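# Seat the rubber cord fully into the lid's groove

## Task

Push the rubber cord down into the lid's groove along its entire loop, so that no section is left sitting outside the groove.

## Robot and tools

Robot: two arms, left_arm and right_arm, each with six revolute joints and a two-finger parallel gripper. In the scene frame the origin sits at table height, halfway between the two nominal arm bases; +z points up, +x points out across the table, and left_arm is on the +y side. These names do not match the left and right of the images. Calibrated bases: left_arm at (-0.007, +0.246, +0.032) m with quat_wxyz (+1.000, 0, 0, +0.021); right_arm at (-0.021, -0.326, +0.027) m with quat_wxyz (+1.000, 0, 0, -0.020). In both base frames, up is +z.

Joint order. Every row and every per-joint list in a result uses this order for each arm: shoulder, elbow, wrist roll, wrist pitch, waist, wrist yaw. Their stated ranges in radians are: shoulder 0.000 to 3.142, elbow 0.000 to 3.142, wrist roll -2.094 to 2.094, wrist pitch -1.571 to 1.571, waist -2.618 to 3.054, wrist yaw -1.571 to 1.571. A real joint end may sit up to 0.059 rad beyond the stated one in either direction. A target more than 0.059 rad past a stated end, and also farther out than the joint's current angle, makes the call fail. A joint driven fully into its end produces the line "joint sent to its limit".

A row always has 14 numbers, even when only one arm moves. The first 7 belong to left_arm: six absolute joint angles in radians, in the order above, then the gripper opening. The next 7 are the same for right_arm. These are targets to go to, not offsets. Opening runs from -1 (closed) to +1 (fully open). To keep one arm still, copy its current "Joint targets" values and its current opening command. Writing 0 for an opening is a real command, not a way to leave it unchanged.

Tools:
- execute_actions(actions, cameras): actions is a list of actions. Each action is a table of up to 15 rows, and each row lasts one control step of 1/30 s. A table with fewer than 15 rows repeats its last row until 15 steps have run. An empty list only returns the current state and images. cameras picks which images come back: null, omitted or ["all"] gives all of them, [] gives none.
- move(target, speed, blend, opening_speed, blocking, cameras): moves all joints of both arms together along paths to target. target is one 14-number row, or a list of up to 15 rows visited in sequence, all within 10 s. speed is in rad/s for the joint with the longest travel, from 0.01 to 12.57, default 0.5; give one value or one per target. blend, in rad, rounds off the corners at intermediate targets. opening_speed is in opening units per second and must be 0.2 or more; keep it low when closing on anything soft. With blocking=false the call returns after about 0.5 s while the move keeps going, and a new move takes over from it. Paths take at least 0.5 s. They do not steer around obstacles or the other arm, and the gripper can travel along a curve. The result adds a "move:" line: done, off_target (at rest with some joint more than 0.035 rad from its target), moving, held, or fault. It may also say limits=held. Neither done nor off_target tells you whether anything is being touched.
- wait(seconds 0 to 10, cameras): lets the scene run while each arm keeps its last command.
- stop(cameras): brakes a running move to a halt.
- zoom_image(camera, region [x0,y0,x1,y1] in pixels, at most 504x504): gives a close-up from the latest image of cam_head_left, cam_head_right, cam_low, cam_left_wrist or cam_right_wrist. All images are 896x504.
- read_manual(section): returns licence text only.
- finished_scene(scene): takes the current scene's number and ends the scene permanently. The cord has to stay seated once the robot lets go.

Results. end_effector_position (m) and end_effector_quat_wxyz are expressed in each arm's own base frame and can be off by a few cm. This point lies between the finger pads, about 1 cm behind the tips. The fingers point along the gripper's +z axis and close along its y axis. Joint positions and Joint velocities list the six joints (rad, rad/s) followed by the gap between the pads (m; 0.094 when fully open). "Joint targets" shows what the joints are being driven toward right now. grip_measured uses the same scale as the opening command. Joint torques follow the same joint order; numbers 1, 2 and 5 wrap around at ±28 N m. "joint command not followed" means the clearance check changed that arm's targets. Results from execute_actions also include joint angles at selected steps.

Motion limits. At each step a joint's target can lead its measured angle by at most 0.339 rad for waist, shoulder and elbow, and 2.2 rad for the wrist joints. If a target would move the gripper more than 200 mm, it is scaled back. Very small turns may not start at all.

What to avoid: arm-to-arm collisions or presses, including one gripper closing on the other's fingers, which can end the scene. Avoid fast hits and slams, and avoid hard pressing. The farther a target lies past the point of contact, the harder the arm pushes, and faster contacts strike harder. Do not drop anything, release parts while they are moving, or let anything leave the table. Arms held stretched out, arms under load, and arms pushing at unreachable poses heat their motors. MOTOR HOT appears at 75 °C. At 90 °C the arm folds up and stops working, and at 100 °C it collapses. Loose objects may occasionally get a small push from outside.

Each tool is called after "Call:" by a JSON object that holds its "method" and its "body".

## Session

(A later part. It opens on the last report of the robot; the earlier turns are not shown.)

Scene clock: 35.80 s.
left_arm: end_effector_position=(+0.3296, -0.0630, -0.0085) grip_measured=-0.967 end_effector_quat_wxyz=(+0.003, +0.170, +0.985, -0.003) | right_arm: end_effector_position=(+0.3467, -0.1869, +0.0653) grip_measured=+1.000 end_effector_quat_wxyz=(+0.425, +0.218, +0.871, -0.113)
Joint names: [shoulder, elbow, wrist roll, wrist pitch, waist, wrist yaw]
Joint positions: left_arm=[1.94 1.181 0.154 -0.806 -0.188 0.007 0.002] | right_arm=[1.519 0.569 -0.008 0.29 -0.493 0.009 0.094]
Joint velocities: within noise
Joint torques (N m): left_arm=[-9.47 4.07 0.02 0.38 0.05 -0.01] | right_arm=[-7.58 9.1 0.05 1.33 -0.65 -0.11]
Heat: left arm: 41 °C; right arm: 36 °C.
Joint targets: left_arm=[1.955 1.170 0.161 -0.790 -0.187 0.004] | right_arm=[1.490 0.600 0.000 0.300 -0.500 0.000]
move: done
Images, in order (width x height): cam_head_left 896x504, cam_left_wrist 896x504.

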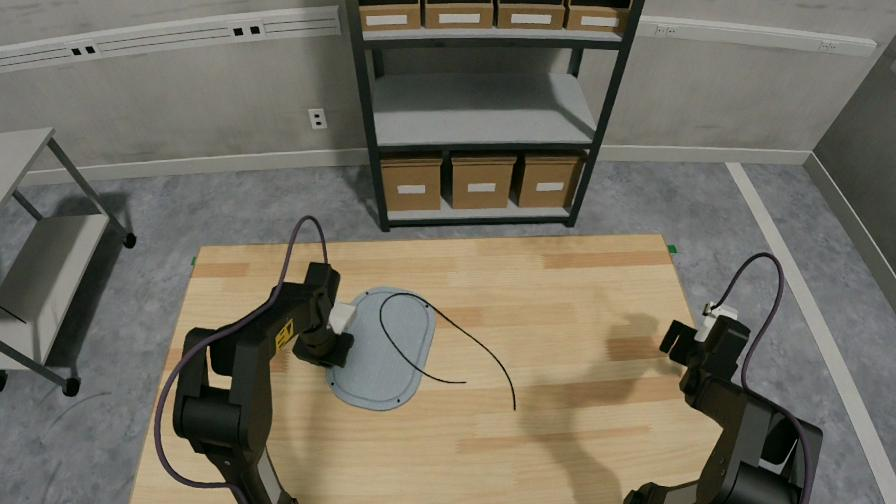

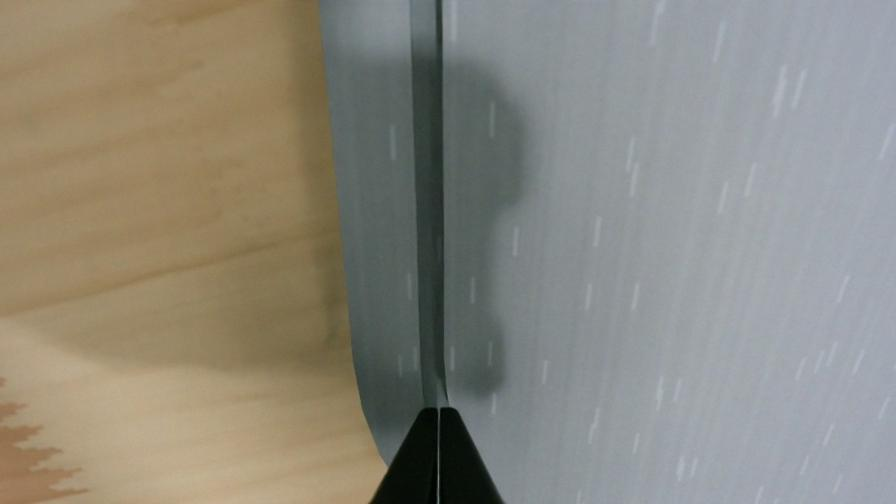

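Call:
{"method": "move", "body": {"target": [[1.89,1.25,0.161,-0.93,-0.1875,0.004,-0.97,1.49,0.6,0,0.3,-0.5,0,1],[2.091,1.531,-1.269,-1.011,-0.594,0.004,-0.6,1.49,0.6,0,0.3,-0.5,0,1],[2.155,1.440,-1.269,-0.874,-0.594,0.004,-0.6,1.49,0.6,0,0.3,-0.5,0,1],[2.155,1.440,-1.269,-0.874,-0.594,0.004,-1,1.49,0.6,0,0.3,-0.5,0,1]], "speed": [0.4,0.9,0.15,0.15], "opening_speed": 0.6, "cameras": ["cam_left_wrist"]}}

Scene clock: 41.87 s.
left_arm: end_effector_position=(+0.3214, -0.2185, -0.0145) grip_measured=-0.955 end_effector_quat_wxyz=(-0.004, -0.326, +0.945, -0.002) | right_arm: end_effector_position=(+0.3467, -0.1869, +0.0653) grip_measured=+1.000 end_effector_quat_wxyz=(+0.425, +0.218, +0.871, -0.113)
Joint names: [shoulder, elbow, wrist roll, wrist pitch, waist, wrist yaw]
Joint positions: left_arm=[2.135 1.454 -1.26 -0.891 -0.596 0.008 0.002] | right_arm=[1.519 0.569 -0.008 0.29 -0.493 0.009 0.094]
Joint velocities: within noise
Joint torques (N m): left_arm=[-11.29 3.84 -0.12 0.49 0.18 -0.02] | right_arm=[-7.76 9.07 0.04 1.31 -0.75 -0.15]
Heat: left arm: 41 °C; right arm: 36 °C.
Joint targets: left_arm=[2.155 1.440 -1.269 -0.874 -0.594 0.004] | right_arm=[1.490 0.600 0.000 0.300 -0.500 0.000]
move: done
Images, in order (width x height): cam_left_wrist 896x504.

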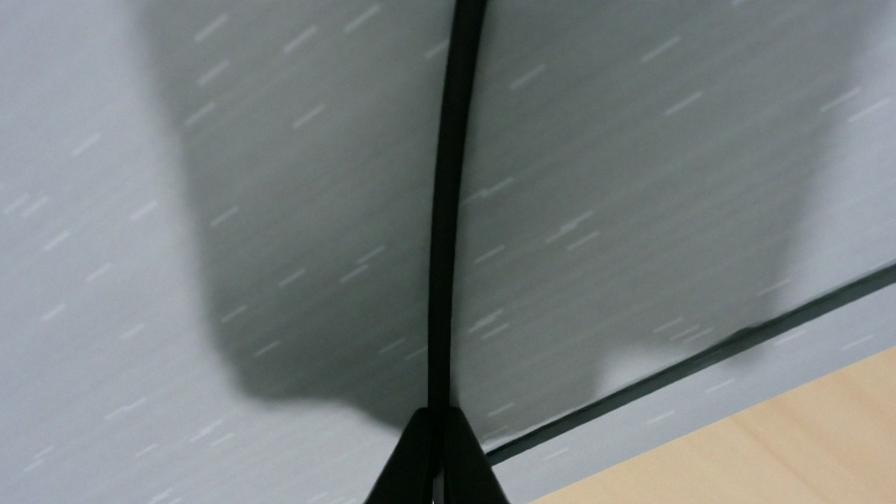

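Gripped now (-0.955). Move slowly.

Call:
{"method": "move", "body": {"target": [[2.09,1.51,-1.269,-0.99,-0.594,0.004,-1,1.49,0.6,0,0.3,-0.5,0,1],[1.98,1.37,-0.5,-0.96,-0.39,0.004,-1,1.49,0.6,0,0.3,-0.5,0,1],[1.89,1.24,0.161,-0.92,-0.1875,0.004,-1,1.49,0.6,0,0.3,-0.5,0,1],[1.955,1.17,0.161,-0.79,-0.1875,0.004,-1,1.49,0.6,0,0.3,-0.5,0,1]], "speed": [0.3,0.5,0.5,0.15], "blend": [0.03,0.1,0.03,0], "cameras": ["cam_head_left","cam_left_wrist"]}}

Scene clock: 46.73 s.
left_arm: end_effector_position=(+0.3293, -0.0633, -0.0087) grip_measured=-0.960 end_effector_quat_wxyz=(+0.002, +0.171, +0.985, -0.004) | right_arm: end_effector_position=(+0.3467, -0.1869, +0.0653) grip_measured=+1.000 end_effector_quat_wxyz=(+0.425, +0.218, +0.871, -0.113)
Joint names: [shoulder, elbow, wrist roll, wrist pitch, waist, wrist yaw]
Joint positions: left_arm=[1.94 1.181 0.154 -0.807 -0.189 0.008 0.002] | right_arm=[1.519 0.569 -0.008 0.29 -0.493 0.009 0.094]
Joint velocities: within noise
Joint torques (N m): left_arm=[-9.25 4.14 0.05 0.41 0.12 -0.01] | right_arm=[-7.56 9.07 0.07 1.33 -0.51 -0.09]
Heat: left arm: 41 °C; right arm: 37 °C.
Joint targets: left_arm=[1.955 1.170 0.161 -0.790 -0.187 0.004] | right_arm=[1.490 0.600 0.000 0.300 -0.500 0.000]
move: done
Images, in order (width x height): cam_head_left 896x504, cam_left_wrist 896x504.

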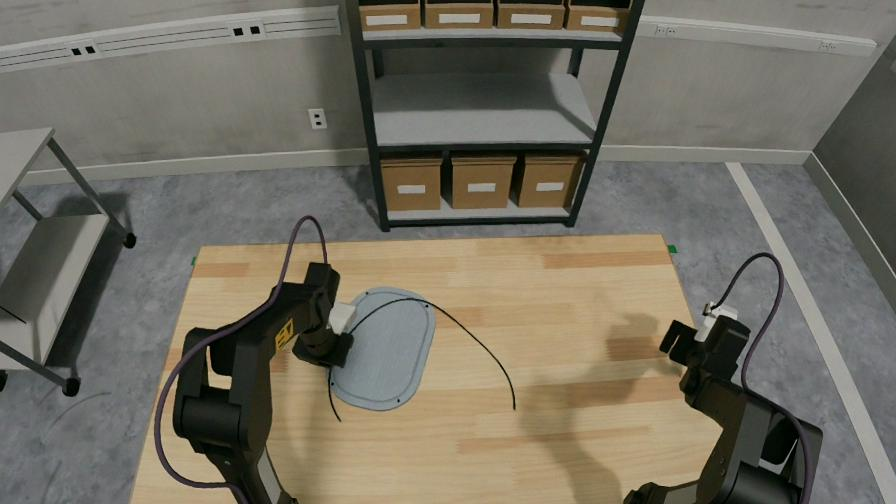

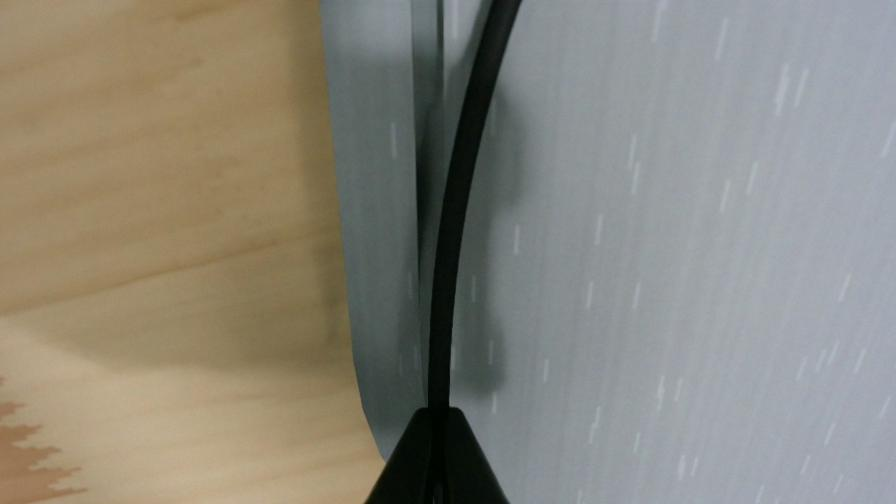

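Call:
{"method": "move", "body": {"target": [[1.968,1.162,0.161,-0.78,-0.1875,0.004,-1,1.49,0.6,0,0.3,-0.5,0,1],[1.968,1.162,0.161,-0.78,-0.1875,0.004,-0.72,1.49,0.6,0,0.3,-0.5,0,1],[1.882,1.228,0.161,-0.845,-0.1875,0.004,-0.72,1.49,0.6,0,0.3,-0.5,0,1],[1.882,1.228,0.161,-0.845,-0.1875,0.004,-1,1.49,0.6,0,0.3,-0.5,0,1],[1.955,1.167,0.161,-0.79,-0.1875,0.004,-1,1.49,0.6,0,0.3,-0.5,0,1]], "speed": [0.12,0.15,0.3,0.3,0.2], "opening_speed": 0.8, "cameras": ["cam_left_wrist"]}}

Call:
{"method": "zoom_image", "body": {"camera": "cam_left_wrist", "region": [300, 100, 700, 504]}}

Scene clock: 51.03 s.
left_arm: end_effector_position=(+0.3272, -0.0629, -0.0108) grip_measured=-0.989 end_effector_quat_wxyz=(-0.002, +0.171, +0.985, -0.004) | right_arm: end_effector_position=(+0.3467, -0.1869, +0.0653) grip_measured=+1.000 end_effector_quat_wxyz=(+0.425, +0.218, +0.871, -0.113)
Joint names: [shoulder, elbow, wrist roll, wrist pitch, waist, wrist yaw]
Joint positions: left_arm=[1.943 1.176 0.155 -0.807 -0.189 0.008 0.001] | right_arm=[1.519 0.569 -0.008 0.29 -0.493 0.009 0.094]
Joint velocities: within noise
Joint torques (N m): left_arm=[-9.76 4.23 0.05 0.41 0.16 -0.07] | right_arm=[-7.6 9.13 0.08 1.32 -0.54 -0.08]
Heat: left arm: 41 °C; right arm: 37 °C.
Joint targets: left_arm=[1.955 1.167 0.161 -0.790 -0.187 0.004] | right_arm=[1.490 0.600 0.000 0.300 -0.500 0.000]
move: done; target 4's new numbers were sent with left_arm's shoulder 0.040 rad from that target
Images, in order (width x height): cam_left_wrist 896x504.

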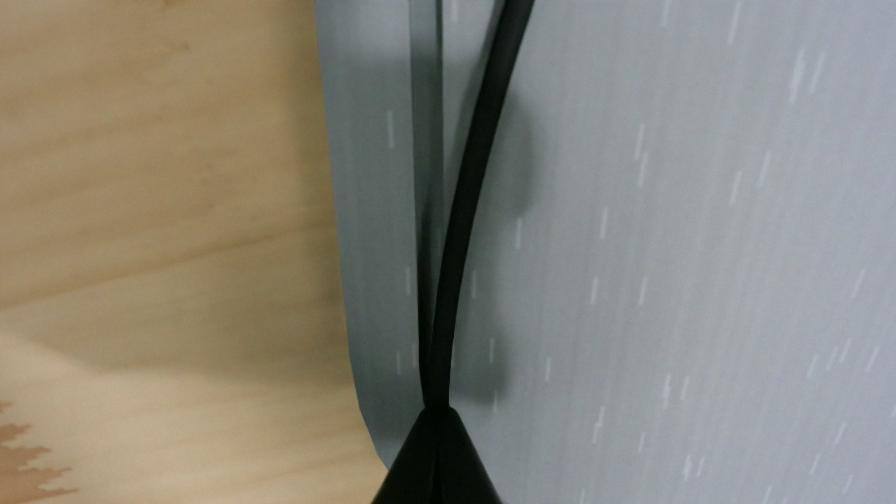

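Scaled by 1.248 from the camera's 896x504 image, which has a finer 1280x720 frame.

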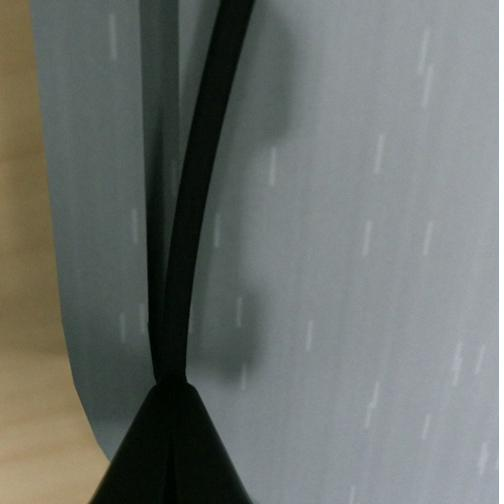

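Call:
{"method": "move", "body": {"target": [[1.997,1.13,0.161,-0.76,-0.1875,0.004,-1,1.49,0.6,0,0.3,-0.5,0,1],[1.90,1.235,0.163,-0.855,-0.189,0.004,-1,1.49,0.6,0,0.3,-0.5,0,1],[1.974,1.189,0.165,-0.794,-0.192,0.004,-1,1.49,0.6,0,0.3,-0.5,0,1]], "speed": [0.15,0.3,0.25], "cameras": ["cam_left_wrist"]}}

Call:
{"method": "zoom_image", "body": {"camera": "cam_left_wrist", "region": [300, 100, 700, 504]}}

Scene clock: 52.83 s.
left_arm: end_effector_position=(+0.3333, -0.0640, -0.0106) grip_measured=-0.989 end_effector_quat_wxyz=(+0.001, +0.173, +0.985, -0.004) | right_arm: end_effector_position=(+0.3467, -0.1869, +0.0653) grip_measured=+1.000 end_effector_quat_wxyz=(+0.425, +0.218, +0.871, -0.113)
Joint names: [shoulder, elbow, wrist roll, wrist pitch, waist, wrist yaw]
Joint positions: left_arm=[1.96 1.201 0.158 -0.81 -0.189 0.007 0.001] | right_arm=[1.519 0.569 -0.008 0.29 -0.493 0.009 0.094]
Joint velocities: within noise
Joint torques (N m): left_arm=[-9.66 3.82 0.06 0.36 -0.23 -0.05] | right_arm=[-7.51 9.37 0.07 1.3 -0.62 -0.11]
Heat: left arm: 41 °C; right arm: 37 °C.
Joint targets: left_arm=[1.974 1.189 0.165 -0.794 -0.192 0.004] | right_arm=[1.490 0.600 0.000 0.300 -0.500 0.000]
move: done
Images, in order (width x height): cam_left_wrist 896x504.

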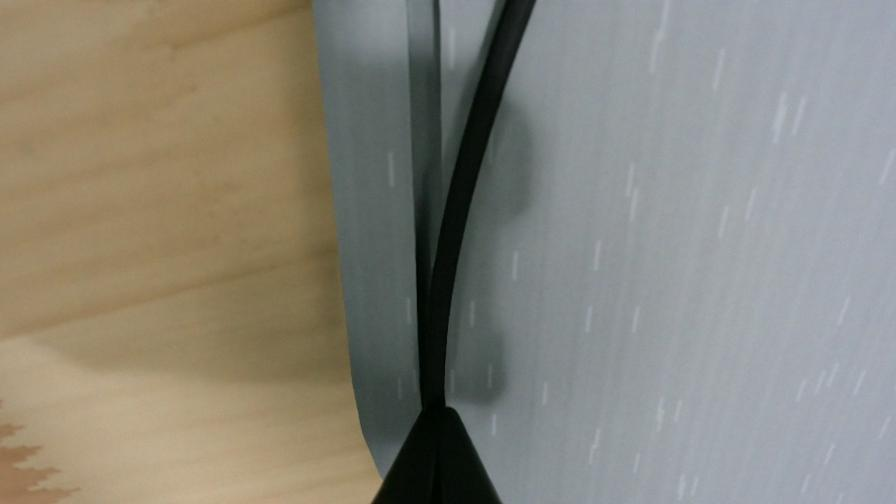

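Scaled by 1.248 from the camera's 896x504 image, which has a finer 1280x720 frame.

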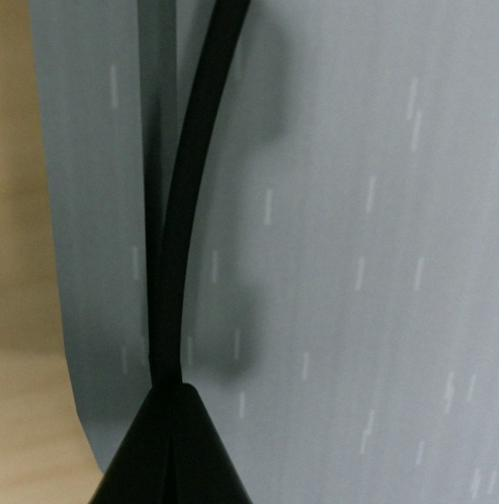

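Call:
{"method": "move", "body": {"target": [[1.974,1.189,0.165,-0.794,-0.186,0.004,-1,1.49,0.6,0,0.3,-0.5,0,1],[2.014,1.150,0.165,-0.764,-0.187,0.004,-1,1.49,0.6,0,0.3,-0.5,0,1],[1.93,1.30,0.158,-0.875,-0.190,0.004,-1,1.49,0.6,0,0.3,-0.5,0,1],[2.006,1.237,0.158,-0.811,-0.193,0.004,-1,1.49,0.6,0,0.3,-0.5,0,1]], "speed": [0.1,0.15,0.3,0.25], "cameras": ["cam_left_wrist"]}}

Call:
{"method": "zoom_image", "body": {"camera": "cam_left_wrist", "region": [300, 100, 700, 504]}}

Scene clock: 55.90 s.
left_arm: end_effector_position=(+0.3404, -0.0652, -0.0124) grip_measured=-0.989 end_effector_quat_wxyz=(-0.004, +0.173, +0.985, -0.003) | right_arm: end_effector_position=(+0.3467, -0.1869, +0.0653) grip_measured=+1.000 end_effector_quat_wxyz=(+0.425, +0.218, +0.871, -0.113)
Joint names: [shoulder, elbow, wrist roll, wrist pitch, waist, wrist yaw]
Joint positions: left_arm=[1.995 1.245 0.159 -0.829 -0.189 0.007 0.001] | right_arm=[1.519 0.569 -0.008 0.29 -0.493 0.009 0.094]
Joint velocities: within noise
Joint torques (N m): left_arm=[-10.55 4.15 -0.04 0.39 -0.35 -0.03] | right_arm=[-7.57 9.07 0.06 1.34 -0.64 -0.12]
Heat: left arm: 40 °C; right arm: 37 °C.
Joint targets: left_arm=[2.006 1.237 0.158 -0.811 -0.193 0.004] | right_arm=[1.490 0.600 0.000 0.300 -0.500 0.000]
move: done
Images, in order (width x height): cam_left_wrist 896x504.

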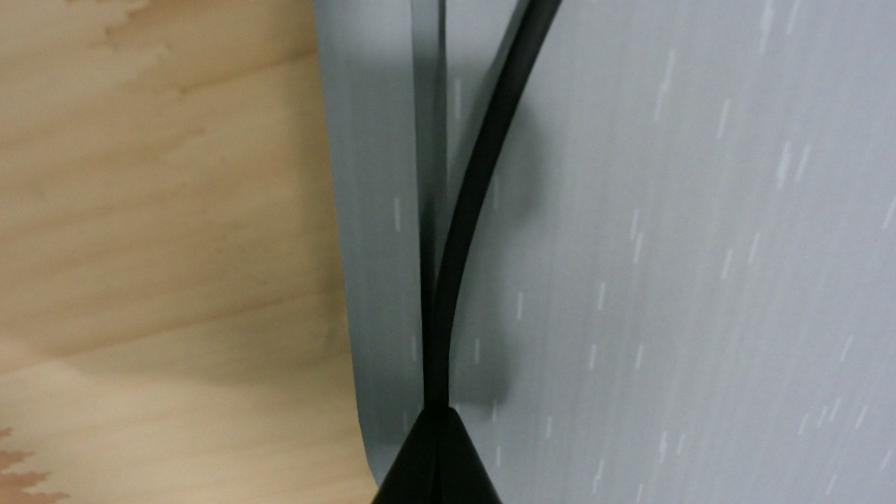

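Scaled by 1.248 from the camera's 896x504 image, which has a finer 1280x720 frame.

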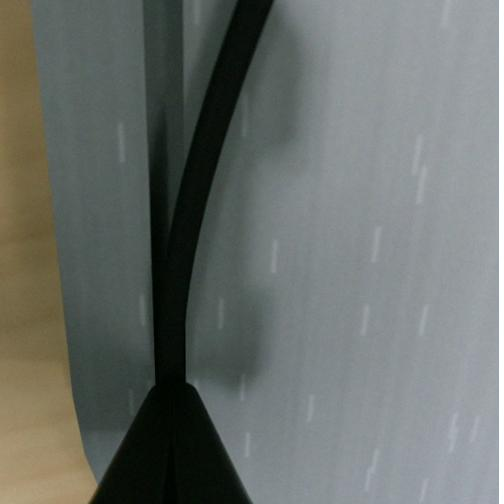

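Call:
{"method": "move", "body": {"target": [[2.044,1.198,0.158,-0.781,-0.193,0.004,-1,1.49,0.6,0,0.3,-0.5,0,1],[1.963,1.346,0.152,-0.893,-0.194,0.004,-1,1.49,0.6,0,0.3,-0.5,0,1],[2.040,1.286,0.152,-0.829,-0.1975,0.004,-1,1.49,0.6,0,0.3,-0.5,0,1]], "speed": [0.15,0.3,0.25], "cameras": ["cam_left_wrist"]}}

Call:
{"method": "zoom_image", "body": {"camera": "cam_left_wrist", "region": [300, 100, 700, 504]}}

Scene clock: 57.77 s.
left_arm: end_effector_position=(+0.3493, -0.0683, -0.0127) grip_measured=-0.989 end_effector_quat_wxyz=(-0.005, +0.174, +0.985, -0.003) | right_arm: end_effector_position=(+0.3467, -0.1869, +0.0653) grip_measured=+1.000 end_effector_quat_wxyz=(+0.425, +0.218, +0.871, -0.113)
Joint names: [shoulder, elbow, wrist roll, wrist pitch, waist, wrist yaw]
Joint positions: left_arm=[2.029 1.294 0.157 -0.847 -0.193 0.007 0.001] | right_arm=[1.519 0.569 -0.008 0.29 -0.493 0.009 0.094]
Joint velocities: within noise
Joint torques (N m): left_arm=[-10.82 4.41 -0.14 0.4 -0.7 -0.06] | right_arm=[-7.61 9.16 0.03 1.33 -0.7 -0.08]
Heat: left arm: 40 °C; right arm: 37 °C.
Joint targets: left_arm=[2.040 1.286 0.152 -0.829 -0.197 0.004] | right_arm=[1.490 0.600 0.000 0.300 -0.500 0.000]
move: done
Images, in order (width x height): cam_left_wrist 896x504.

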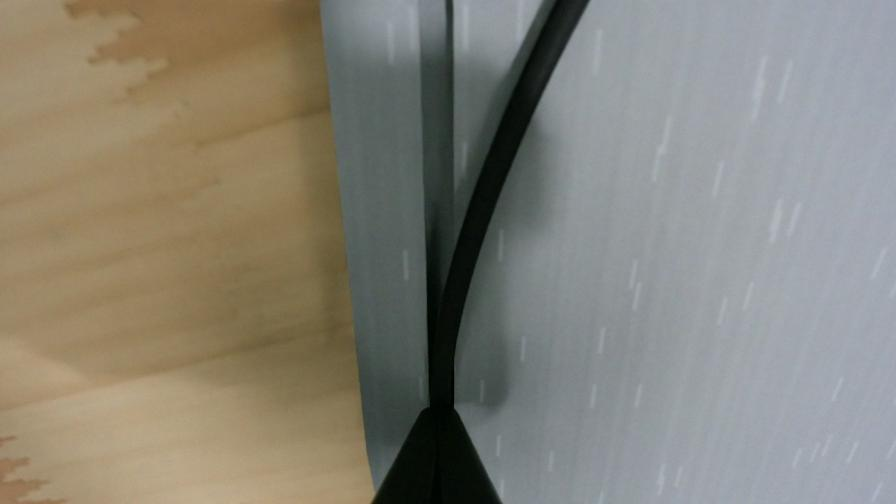

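Scaled by 1.248 from the camera's 896x504 image, which has a finer 1280x720 frame.

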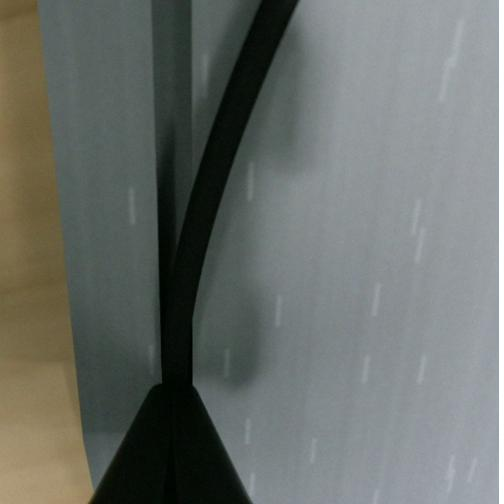

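Call:
{"method": "move", "body": {"target": [[2.078,1.247,0.152,-0.799,-0.199,0.004,-1,1.49,0.6,0,0.3,-0.5,0,1],[1.997,1.394,0.146,-0.91,-0.199,0.004,-1,1.49,0.6,0,0.3,-0.5,0,1],[2.073,1.335,0.146,-0.847,-0.203,0.004,-1,1.49,0.6,0,0.3,-0.5,0,1]], "speed": [0.15,0.3,0.25], "cameras": ["cam_left_wrist"]}}

Call:
{"method": "zoom_image", "body": {"camera": "cam_left_wrist", "region": [300, 100, 700, 504]}}

Scene clock: 59.53 s.
left_arm: end_effector_position=(+0.3580, -0.0720, -0.0130) grip_measured=-0.989 end_effector_quat_wxyz=(-0.006, +0.174, +0.985, -0.003) | right_arm: end_effector_position=(+0.3467, -0.1869, +0.0653) grip_measured=+1.000 end_effector_quat_wxyz=(+0.425, +0.218, +0.871, -0.113)
Joint names: [shoulder, elbow, wrist roll, wrist pitch, waist, wrist yaw]
Joint positions: left_arm=[2.062 1.344 0.152 -0.865 -0.198 0.006 0.001] | right_arm=[1.519 0.569 -0.008 0.29 -0.493 0.009 0.094]
Joint velocities: within noise
Joint torques (N m): left_arm=[-11.11 4.15 -0.07 0.43 -0.42 -0.04] | right_arm=[-7.65 9.2 0.08 1.33 -0.53 -0.08]
Heat: left arm: 40 °C; right arm: 37 °C.
Joint targets: left_arm=[2.073 1.335 0.146 -0.847 -0.203 0.004] | right_arm=[1.490 0.600 0.000 0.300 -0.500 0.000]
move: done
Images, in order (width x height): cam_left_wrist 896x504.

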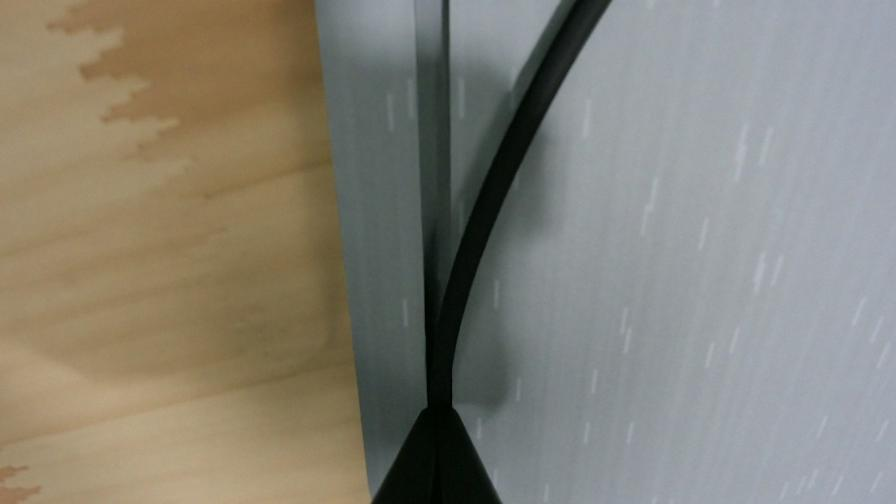

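Scaled by 1.248 from the camera's 896x504 image, which has a finer 1280x720 frame.

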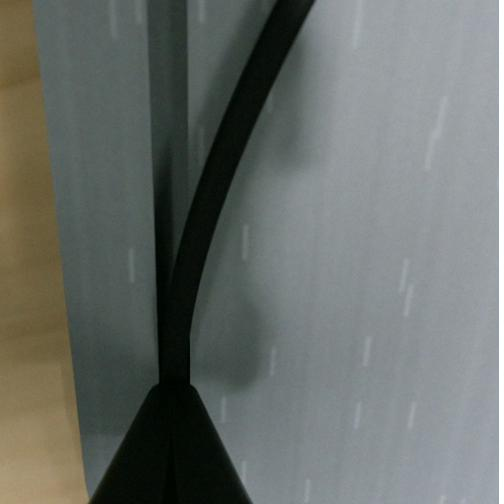

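Call:
{"method": "move", "body": {"target": [[2.111,1.296,0.146,-0.817,-0.203,0.004,-1,1.49,0.6,0,0.3,-0.5,0,1],[2.026,1.439,0.143,-0.927,-0.203,0.004,-1,1.49,0.6,0,0.3,-0.5,0,1],[2.102,1.379,0.143,-0.864,-0.2062,0.004,-1,1.49,0.6,0,0.3,-0.5,0,1]], "speed": [0.15,0.3,0.25], "cameras": ["cam_left_wrist"]}}

Call:
{"method": "zoom_image", "body": {"camera": "cam_left_wrist", "region": [300, 100, 700, 504]}}

Scene clock: 61.30 s.
left_arm: end_effector_position=(+0.3656, -0.0747, -0.0128) grip_measured=-0.989 end_effector_quat_wxyz=(-0.007, +0.174, +0.985, -0.003) | right_arm: end_effector_position=(+0.3467, -0.1869, +0.0653) grip_measured=+1.000 end_effector_quat_wxyz=(+0.425, +0.218, +0.871, -0.113)
Joint names: [shoulder, elbow, wrist roll, wrist pitch, waist, wrist yaw]
Joint positions: left_arm=[2.089 1.388 0.149 -0.882 -0.201 0.006 0.001] | right_arm=[1.519 0.569 -0.008 0.29 -0.493 0.009 0.094]
Joint velocities: within noise
Joint torques (N m): left_arm=[-11.33 4.21 -0.12 0.36 -0.51 -0.01] | right_arm=[-7.65 9.05 0.05 1.33 -0.58 -0.11]
Heat: left arm: 40 °C; right arm: 37 °C.
Joint targets: left_arm=[2.102 1.379 0.143 -0.864 -0.206 0.004] | right_arm=[1.490 0.600 0.000 0.300 -0.500 0.000]
move: done
Images, in order (width x height): cam_left_wrist 896x504.

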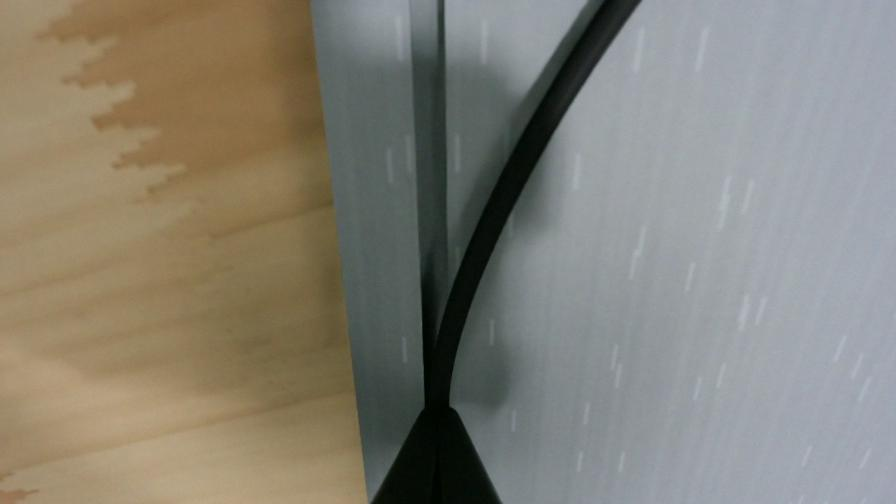

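Scaled by 1.248 from the camera's 896x504 image, which has a finer 1280x720 frame.

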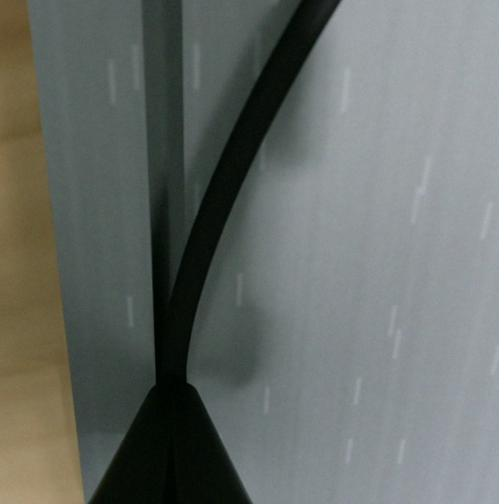

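Call:
{"method": "move", "body": {"target": [[2.140,1.339,0.146,-0.834,-0.2055,0.004,-1,1.49,0.6,0,0.3,-0.5,0,1],[2.026,1.439,0.143,-0.947,-0.203,0.004,-1,1.49,0.6,0,0.3,-0.5,0,1],[2.18,1.745,0.49,-1.136,-0.2614,0.004,-0.4,1.49,0.6,0,0.3,-0.5,0,1],[2.276,1.680,0.49,-0.978,-0.2614,0.004,-0.4,1.49,0.6,0,0.3,-0.5,0,1]], "speed": [0.15,0.3,0.5,0.25], "cameras": ["cam_left_wrist"]}}

Scene clock: 65.60 s.
left_arm: end_effector_position=(+0.4138, -0.1099, -0.0086) grip_measured=-0.403 end_effector_quat_wxyz=(+0.004, +0.362, +0.932, -0.003) | right_arm: end_effector_position=(+0.3467, -0.1869, +0.0653) grip_measured=+1.000 end_effector_quat_wxyz=(+0.425, +0.218, +0.871, -0.113)
Joint names: [shoulder, elbow, wrist roll, wrist pitch, waist, wrist yaw]
Joint positions: left_arm=[2.262 1.689 0.482 -0.992 -0.259 0.006 0.028] | right_arm=[1.519 0.569 -0.008 0.29 -0.493 0.009 0.094]
Joint velocities: within noise
Joint torques (N m): left_arm=[-13.26 4.53 0.1 0.39 -0.4 -0.02] | right_arm=[-7.68 9.05 0.07 1.33 -0.49 -0.11]
Heat: left arm: 40 °C; right arm: 37 °C.
Joint targets: left_arm=[2.276 1.680 0.490 -0.978 -0.261 0.004] | right_arm=[1.490 0.600 0.000 0.300 -0.500 0.000]
move: done
Images, in order (width x height): cam_left_wrist 896x504.

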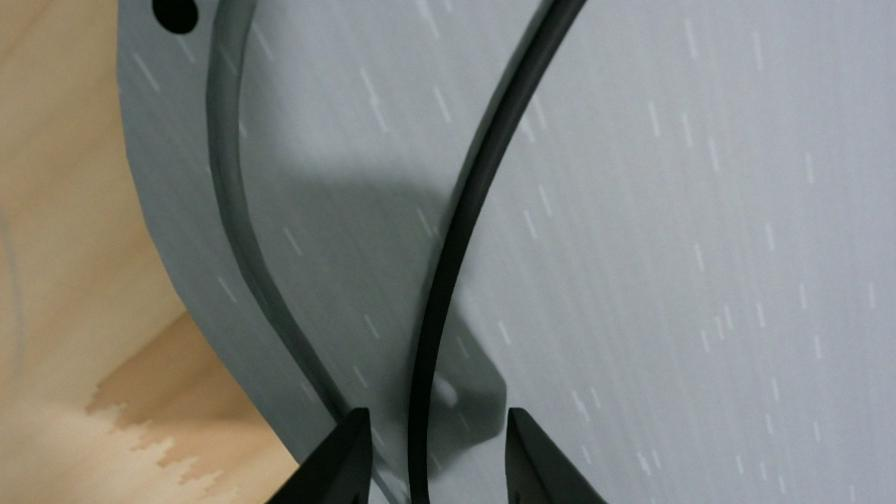

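Call:
{"method": "move", "body": {"target": [[2.294,1.674,0.49,-0.966,-0.2585,0.004,-0.4,1.49,0.6,0,0.3,-0.5,0,1],[2.294,1.674,0.49,-0.966,-0.2585,0.004,-1,1.49,0.6,0,0.3,-0.5,0,1],[2.255,1.700,0.40,-1.015,-0.252,0.004,-1,1.49,0.6,0,0.3,-0.5,0,1],[2.262,1.718,0.13,-1.027,-0.216,0.004,-1,1.49,0.6,0,0.3,-0.5,0,1],[2.292,1.690,0.123,-0.977,-0.216,0.004,-1,1.49,0.6,0,0.3,-0.5,0,1]], "speed": [0.12,0.15,0.3,0.3,0.15], "opening_speed": 1.0, "cameras": ["cam_left_wrist"]}}

Scene clock: 69.47 s.
left_arm: end_effector_position=(+0.4116, -0.0942, -0.0136) grip_measured=-0.959 end_effector_quat_wxyz=(-0.012, +0.176, +0.984, -0.004) | right_arm: end_effector_position=(+0.3467, -0.1869, +0.0653) grip_measured=+1.000 end_effector_quat_wxyz=(+0.425, +0.218, +0.871, -0.113)
Joint names: [shoulder, elbow, wrist roll, wrist pitch, waist, wrist yaw]
Joint positions: left_arm=[2.274 1.689 0.131 -1.009 -0.224 0.008 0.002] | right_arm=[1.519 0.569 -0.008 0.29 -0.493 0.009 0.094]
Joint velocities: within noise
Joint torques (N m): left_arm=[-12.89 5.33 -0.06 0.48 0.84 -0.09] | right_arm=[-7.6 9.09 0 1.3 -0.64 -0.1]
Heat: left arm: 41 °C; right arm: 37 °C.
Joint targets: left_arm=[2.292 1.690 0.123 -0.977 -0.216 0.004] | right_arm=[1.490 0.600 0.000 0.300 -0.500 0.000]
move: done
Images, in order (width x height): cam_left_wrist 896x504.

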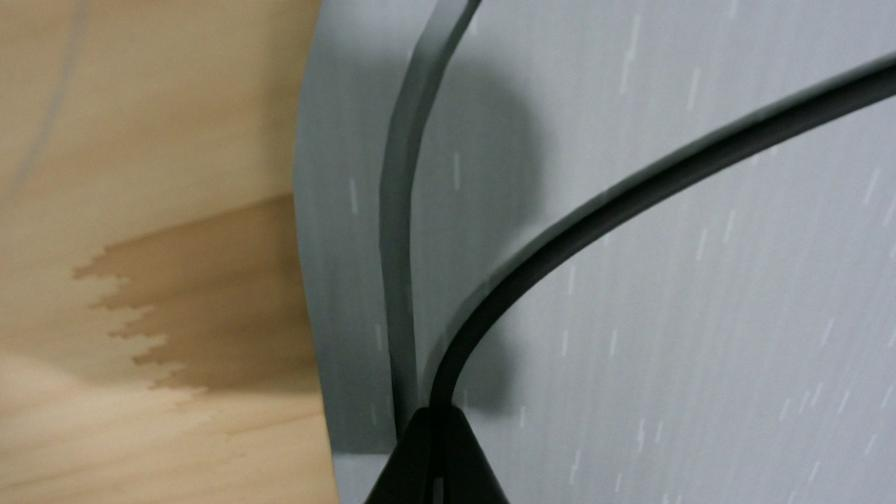

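Call:
{"method": "move", "body": {"target": [[2.292,1.690,0.123,-0.977,-0.20,0.004,-1,1.49,0.6,0,0.3,-0.5,0,1],[2.292,1.690,0.123,-0.977,-0.20,0.004,-0.6,1.49,0.6,0,0.3,-0.5,0,1],[2.15,1.82,0.123,-1.25,-0.20,0.004,-0.6,1.49,0.6,0,0.3,-0.5,0,1],[1.93,1.80,0.0,-1.38,-0.45,0.004,-0.6,1.49,0.6,0,0.3,-0.5,0,1]], "speed": [0.12,0.15,0.4,0.7], "opening_speed": 1.0, "cameras": ["cam_head_left","cam_left_wrist"]}}

Scene clock: 73.20 s.
left_arm: end_effector_position=(+0.3404, -0.1657, +0.1370) grip_measured=-0.603 end_effector_quat_wxyz=(+0.020, +0.227, +0.974, -0.009) | right_arm: end_effector_position=(+0.3467, -0.1869, +0.0653) grip_measured=+1.000 end_effector_quat_wxyz=(+0.425, +0.218, +0.871, -0.113)
Joint names: [shoulder, elbow, wrist roll, wrist pitch, waist, wrist yaw]
Joint positions: left_arm=[1.946 1.789 0.007 -1.372 -0.451 0.009 0.019] | right_arm=[1.519 0.569 -0.008 0.29 -0.493 0.009 0.094]
Joint velocities: within noise
Joint torques (N m): left_arm=[-13.34 6.27 -0.04 0.23 0.13 -0.02] | right_arm=[-7.64 9.01 0.03 1.3 -0.58 -0.1]
Heat: left arm: 42 °C; right arm: 37 °C.
Joint targets: left_arm=[1.930 1.800 0.000 -1.380 -0.450 0.004] | right_arm=[1.490 0.600 0.000 0.300 -0.500 0.000]
move: done
Images, in order (width x height): cam_head_left 896x504, cam_left_wrist 896x504.

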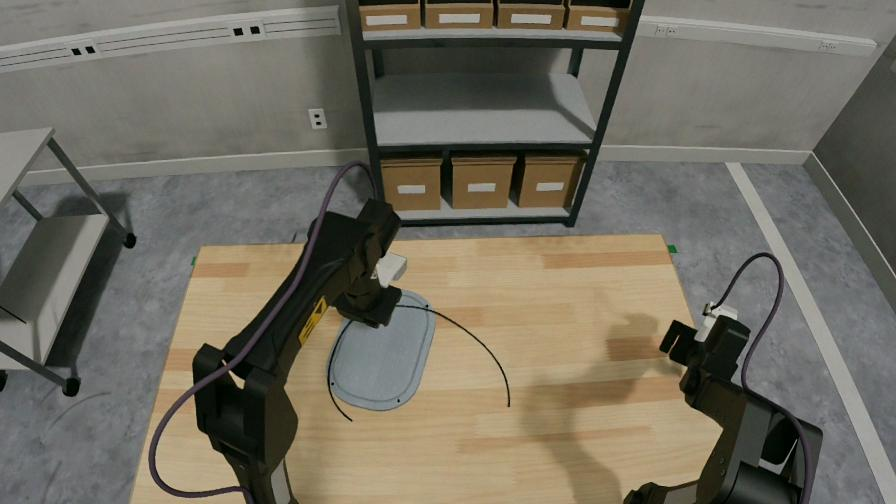

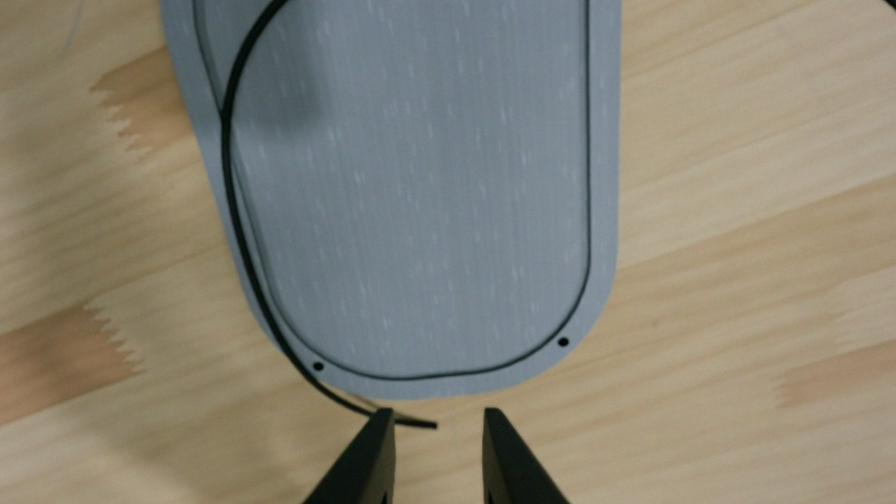

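Call:
{"method": "move", "body": {"target": [[2.22,1.95,1.32,-1.06,-0.42,0.004,-0.4,1.49,0.6,0,0.3,-0.5,0,1]], "speed": [0.9], "cameras": ["cam_head_left","cam_left_wrist"]}}

Scene clock: 76.00 s.
left_arm: end_effector_position=(+0.4370, -0.1975, +0.0755) grip_measured=-0.403 end_effector_quat_wxyz=(+0.095, +0.759, +0.643, +0.043) | right_arm: end_effector_position=(+0.3467, -0.1869, +0.0653) grip_measured=+1.000 end_effector_quat_wxyz=(+0.425, +0.218, +0.871, -0.113)
Joint names: [shoulder, elbow, wrist roll, wrist pitch, waist, wrist yaw]
Joint positions: left_arm=[2.204 1.912 1.311 -1.07 -0.425 0.005 0.028] | right_arm=[1.519 0.569 -0.008 0.29 -0.493 0.009 0.094]
Joint velocities: within noise
Joint torques (N m): left_arm=[-13.03 9.44 0.02 0.62 0.36 -0.1] | right_arm=[-7.51 9.1 0.01 1.29 -0.64 -0.1]
Heat: left arm: 42 °C; right arm: 37 °C.
Joint targets: left_arm=[2.220 1.950 1.320 -1.060 -0.420 0.004] | right_arm=[1.490 0.600 0.000 0.300 -0.500 0.000]
move: off_target (left_arm); left_arm: the elbow is farthest, 0.038 rad from its target
Images, in order (width x height): cam_head_left 896x504, cam_left_wrist 896x504.

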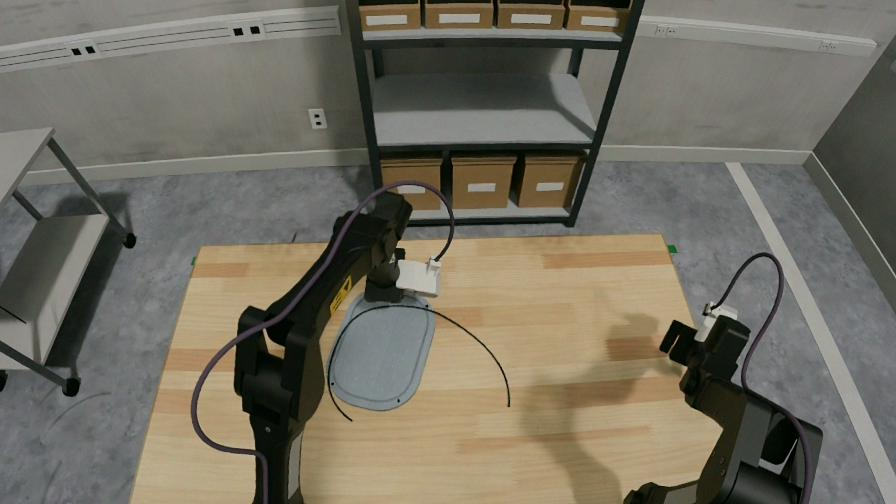

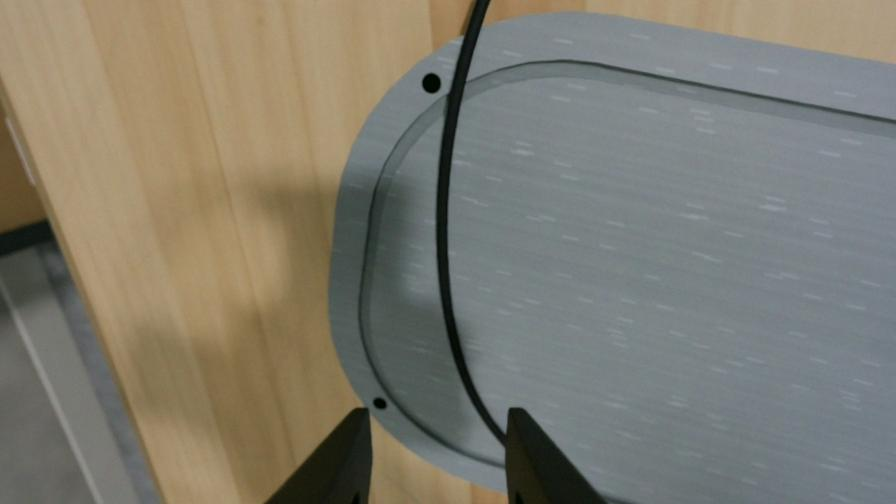

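Call:
{"method": "move", "body": {"target": [[2.290,1.81,1.993,-0.845,-0.4225,0.004,-0.5,1.49,0.6,0,0.3,-0.5,0,1],[2.335,1.735,1.993,-0.732,-0.4225,0.004,-0.5,1.49,0.6,0,0.3,-0.5,0,1]], "speed": [0.4,0.15], "cameras": ["cam_left_wrist"]}}

Scene clock: 79.57 s.
left_arm: end_effector_position=(+0.4577, -0.2065, -0.0087) grip_measured=-0.497 end_effector_quat_wxyz=(+0.094, +0.926, +0.355, +0.091) | right_arm: end_effector_position=(+0.3467, -0.1869, +0.0653) grip_measured=+1.000 end_effector_quat_wxyz=(+0.425, +0.218, +0.871, -0.113)
Joint names: [shoulder, elbow, wrist roll, wrist pitch, waist, wrist yaw]
Joint positions: left_arm=[2.316 1.747 1.984 -0.739 -0.425 0.003 0.024] | right_arm=[1.519 0.569 -0.008 0.29 -0.493 0.009 0.094]
Joint velocities: within noise
Joint torques (N m): left_arm=[-13.75 4.74 0.07 0.69 0.23 -0.02] | right_arm=[-7.51 8.96 0.02 1.28 -0.51 -0.08]
Heat: left arm: 42 °C; right arm: 37 °C.
Joint targets: left_arm=[2.335 1.735 1.993 -0.732 -0.422 0.004] | right_arm=[1.490 0.600 0.000 0.300 -0.500 0.000]
move: done
Images, in order (width x height): cam_left_wrist 896x504.

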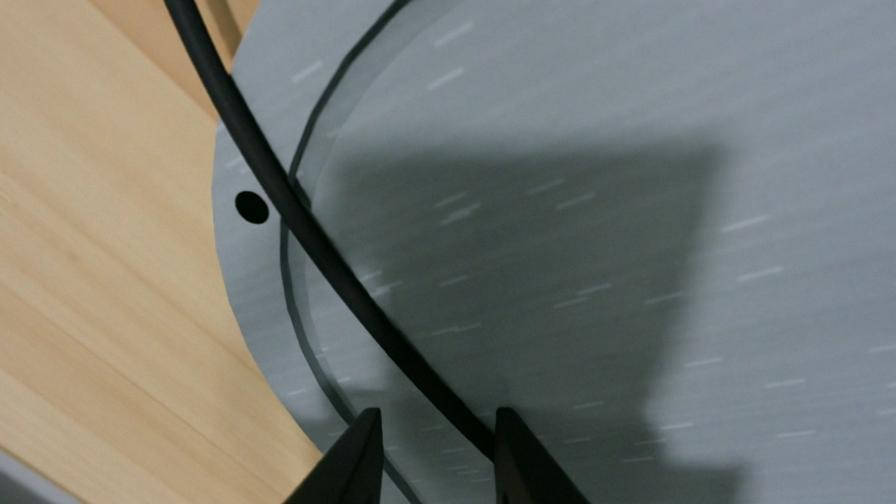

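Call:
{"method": "move", "body": {"target": [[2.285,1.80,1.993,-0.845,-0.4225,0.004,-0.5,1.49,0.6,0,0.3,-0.5,0,1],[2.265,1.765,1.34,-0.83,-0.4225,0.004,-0.5,1.49,0.6,0,0.3,-0.5,0,1],[2.309,1.694,1.34,-0.715,-0.4225,0.004,-0.5,1.49,0.6,0,0.3,-0.5,0,1]], "speed": [0.3,0.5,0.15], "cameras": ["cam_left_wrist"]}}

Scene clock: 83.13 s.
left_arm: end_effector_position=(+0.4520, -0.2034, -0.0125) grip_measured=-0.497 end_effector_quat_wxyz=(+0.111, +0.768, +0.628, +0.055) | right_arm: end_effector_position=(+0.3467, -0.1869, +0.0653) grip_measured=+1.000 end_effector_quat_wxyz=(+0.425, +0.218, +0.871, -0.113)
Joint names: [shoulder, elbow, wrist roll, wrist pitch, waist, wrist yaw]
Joint positions: left_arm=[2.308 1.722 1.345 -0.736 -0.425 0 0.024] | right_arm=[1.519 0.569 -0.008 0.29 -0.493 0.009 0.094]
Joint velocities: within noise
Joint torques (N m): left_arm=[-15.5 3.36 -0.06 0.86 0.16 -0.03] | right_arm=[-7.57 8.9 0.05 1.33 -0.64 -0.04]
Heat: left arm: 42 °C; right arm: 37 °C.
Joint targets: left_arm=[2.309 1.694 1.340 -0.715 -0.422 0.004] | right_arm=[1.490 0.600 0.000 0.300 -0.500 0.000]
move: done
Images, in order (width x height): cam_left_wrist 896x504.

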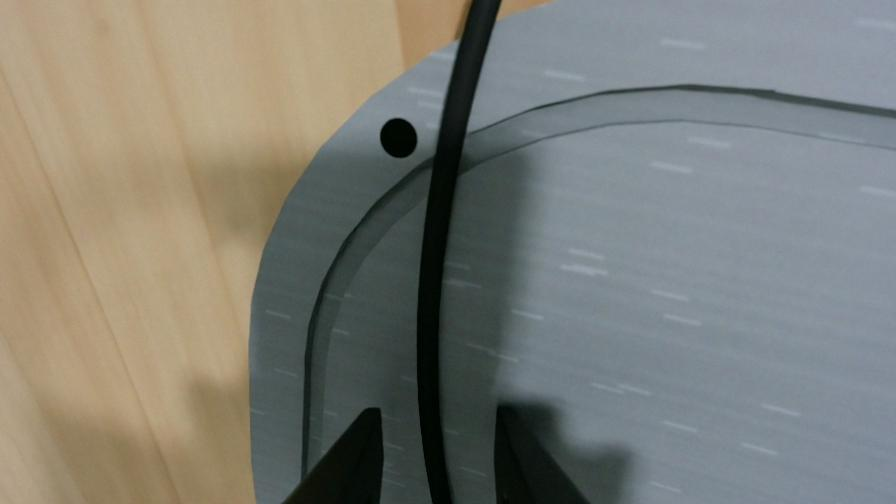

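Call:
{"method": "move", "body": {"target": [[2.318,1.694,1.34,-0.708,-0.4225,0.004,-0.5,1.49,0.6,0,0.3,-0.5,0,1],[2.318,1.694,1.34,-0.708,-0.4225,0.004,-1,1.49,0.6,0,0.3,-0.5,0,1],[2.28,1.74,1.36,-0.79,-0.42,0.004,-1,1.49,0.6,0,0.3,-0.5,0,1],[2.40,1.945,1.47,-0.86,-0.4055,0.004,-1,1.49,0.6,0,0.3,-0.5,0,1],[2.464,1.955,1.47,-0.822,-0.4055,0.004,-1,1.49,0.6,0,0.3,-0.5,0,1]], "speed": [0.12,0.15,0.3,0.4,0.15], "opening_speed": 1.0, "cameras": ["cam_left_wrist","cam_head_left"]}}

Scene clock: 86.67 s.
left_arm: end_effector_position=(+0.4817, -0.2072, -0.0132) grip_measured=-0.974 end_effector_quat_wxyz=(+0.107, +0.798, +0.589, +0.063) | right_arm: end_effector_position=(+0.3467, -0.1869, +0.0653) grip_measured=+1.000 end_effector_quat_wxyz=(+0.425, +0.218, +0.871, -0.113)
Joint names: [shoulder, elbow, wrist roll, wrist pitch, waist, wrist yaw]
Joint positions: left_arm=[2.427 1.931 1.462 -0.826 -0.409 -0.002 0.001] | right_arm=[1.519 0.569 -0.008 0.29 -0.493 0.009 0.094]
Joint velocities: within noise
Joint torques (N m): left_arm=[-13.03 7.84 0.11 0.67 0.42 0.09] | right_arm=[-7.51 9.18 0.06 1.29 -0.64 -0.1]
Heat: left arm: 43 °C; right arm: 37 °C.
Joint targets: left_arm=[2.464 1.955 1.470 -0.822 -0.405 0.004] | right_arm=[1.490 0.600 0.000 0.300 -0.500 0.000]
move: off_target (left_arm); left_arm: the shoulder is farthest, 0.037 rad from its target
Images, in order (width x height): cam_head_left 896x504, cam_left_wrist 896x504.

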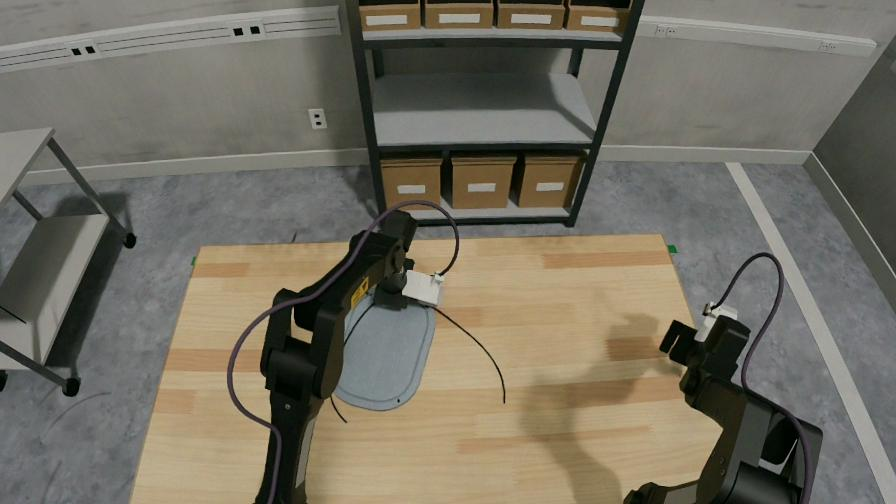

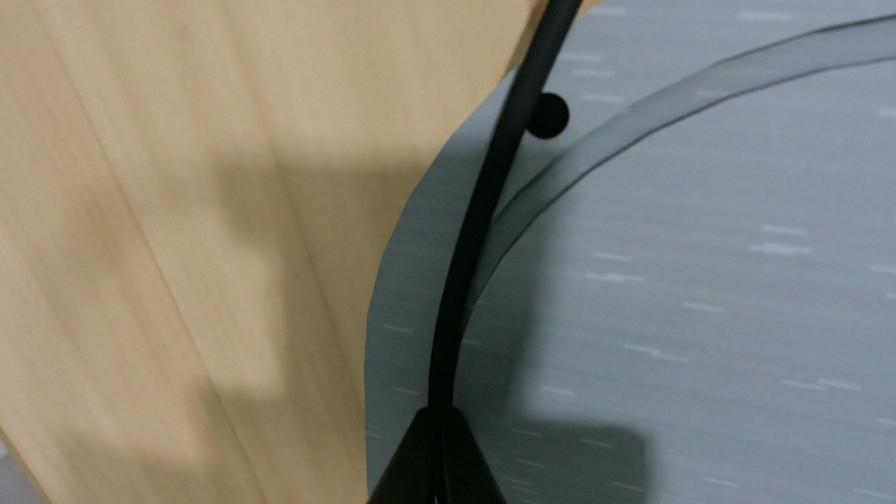

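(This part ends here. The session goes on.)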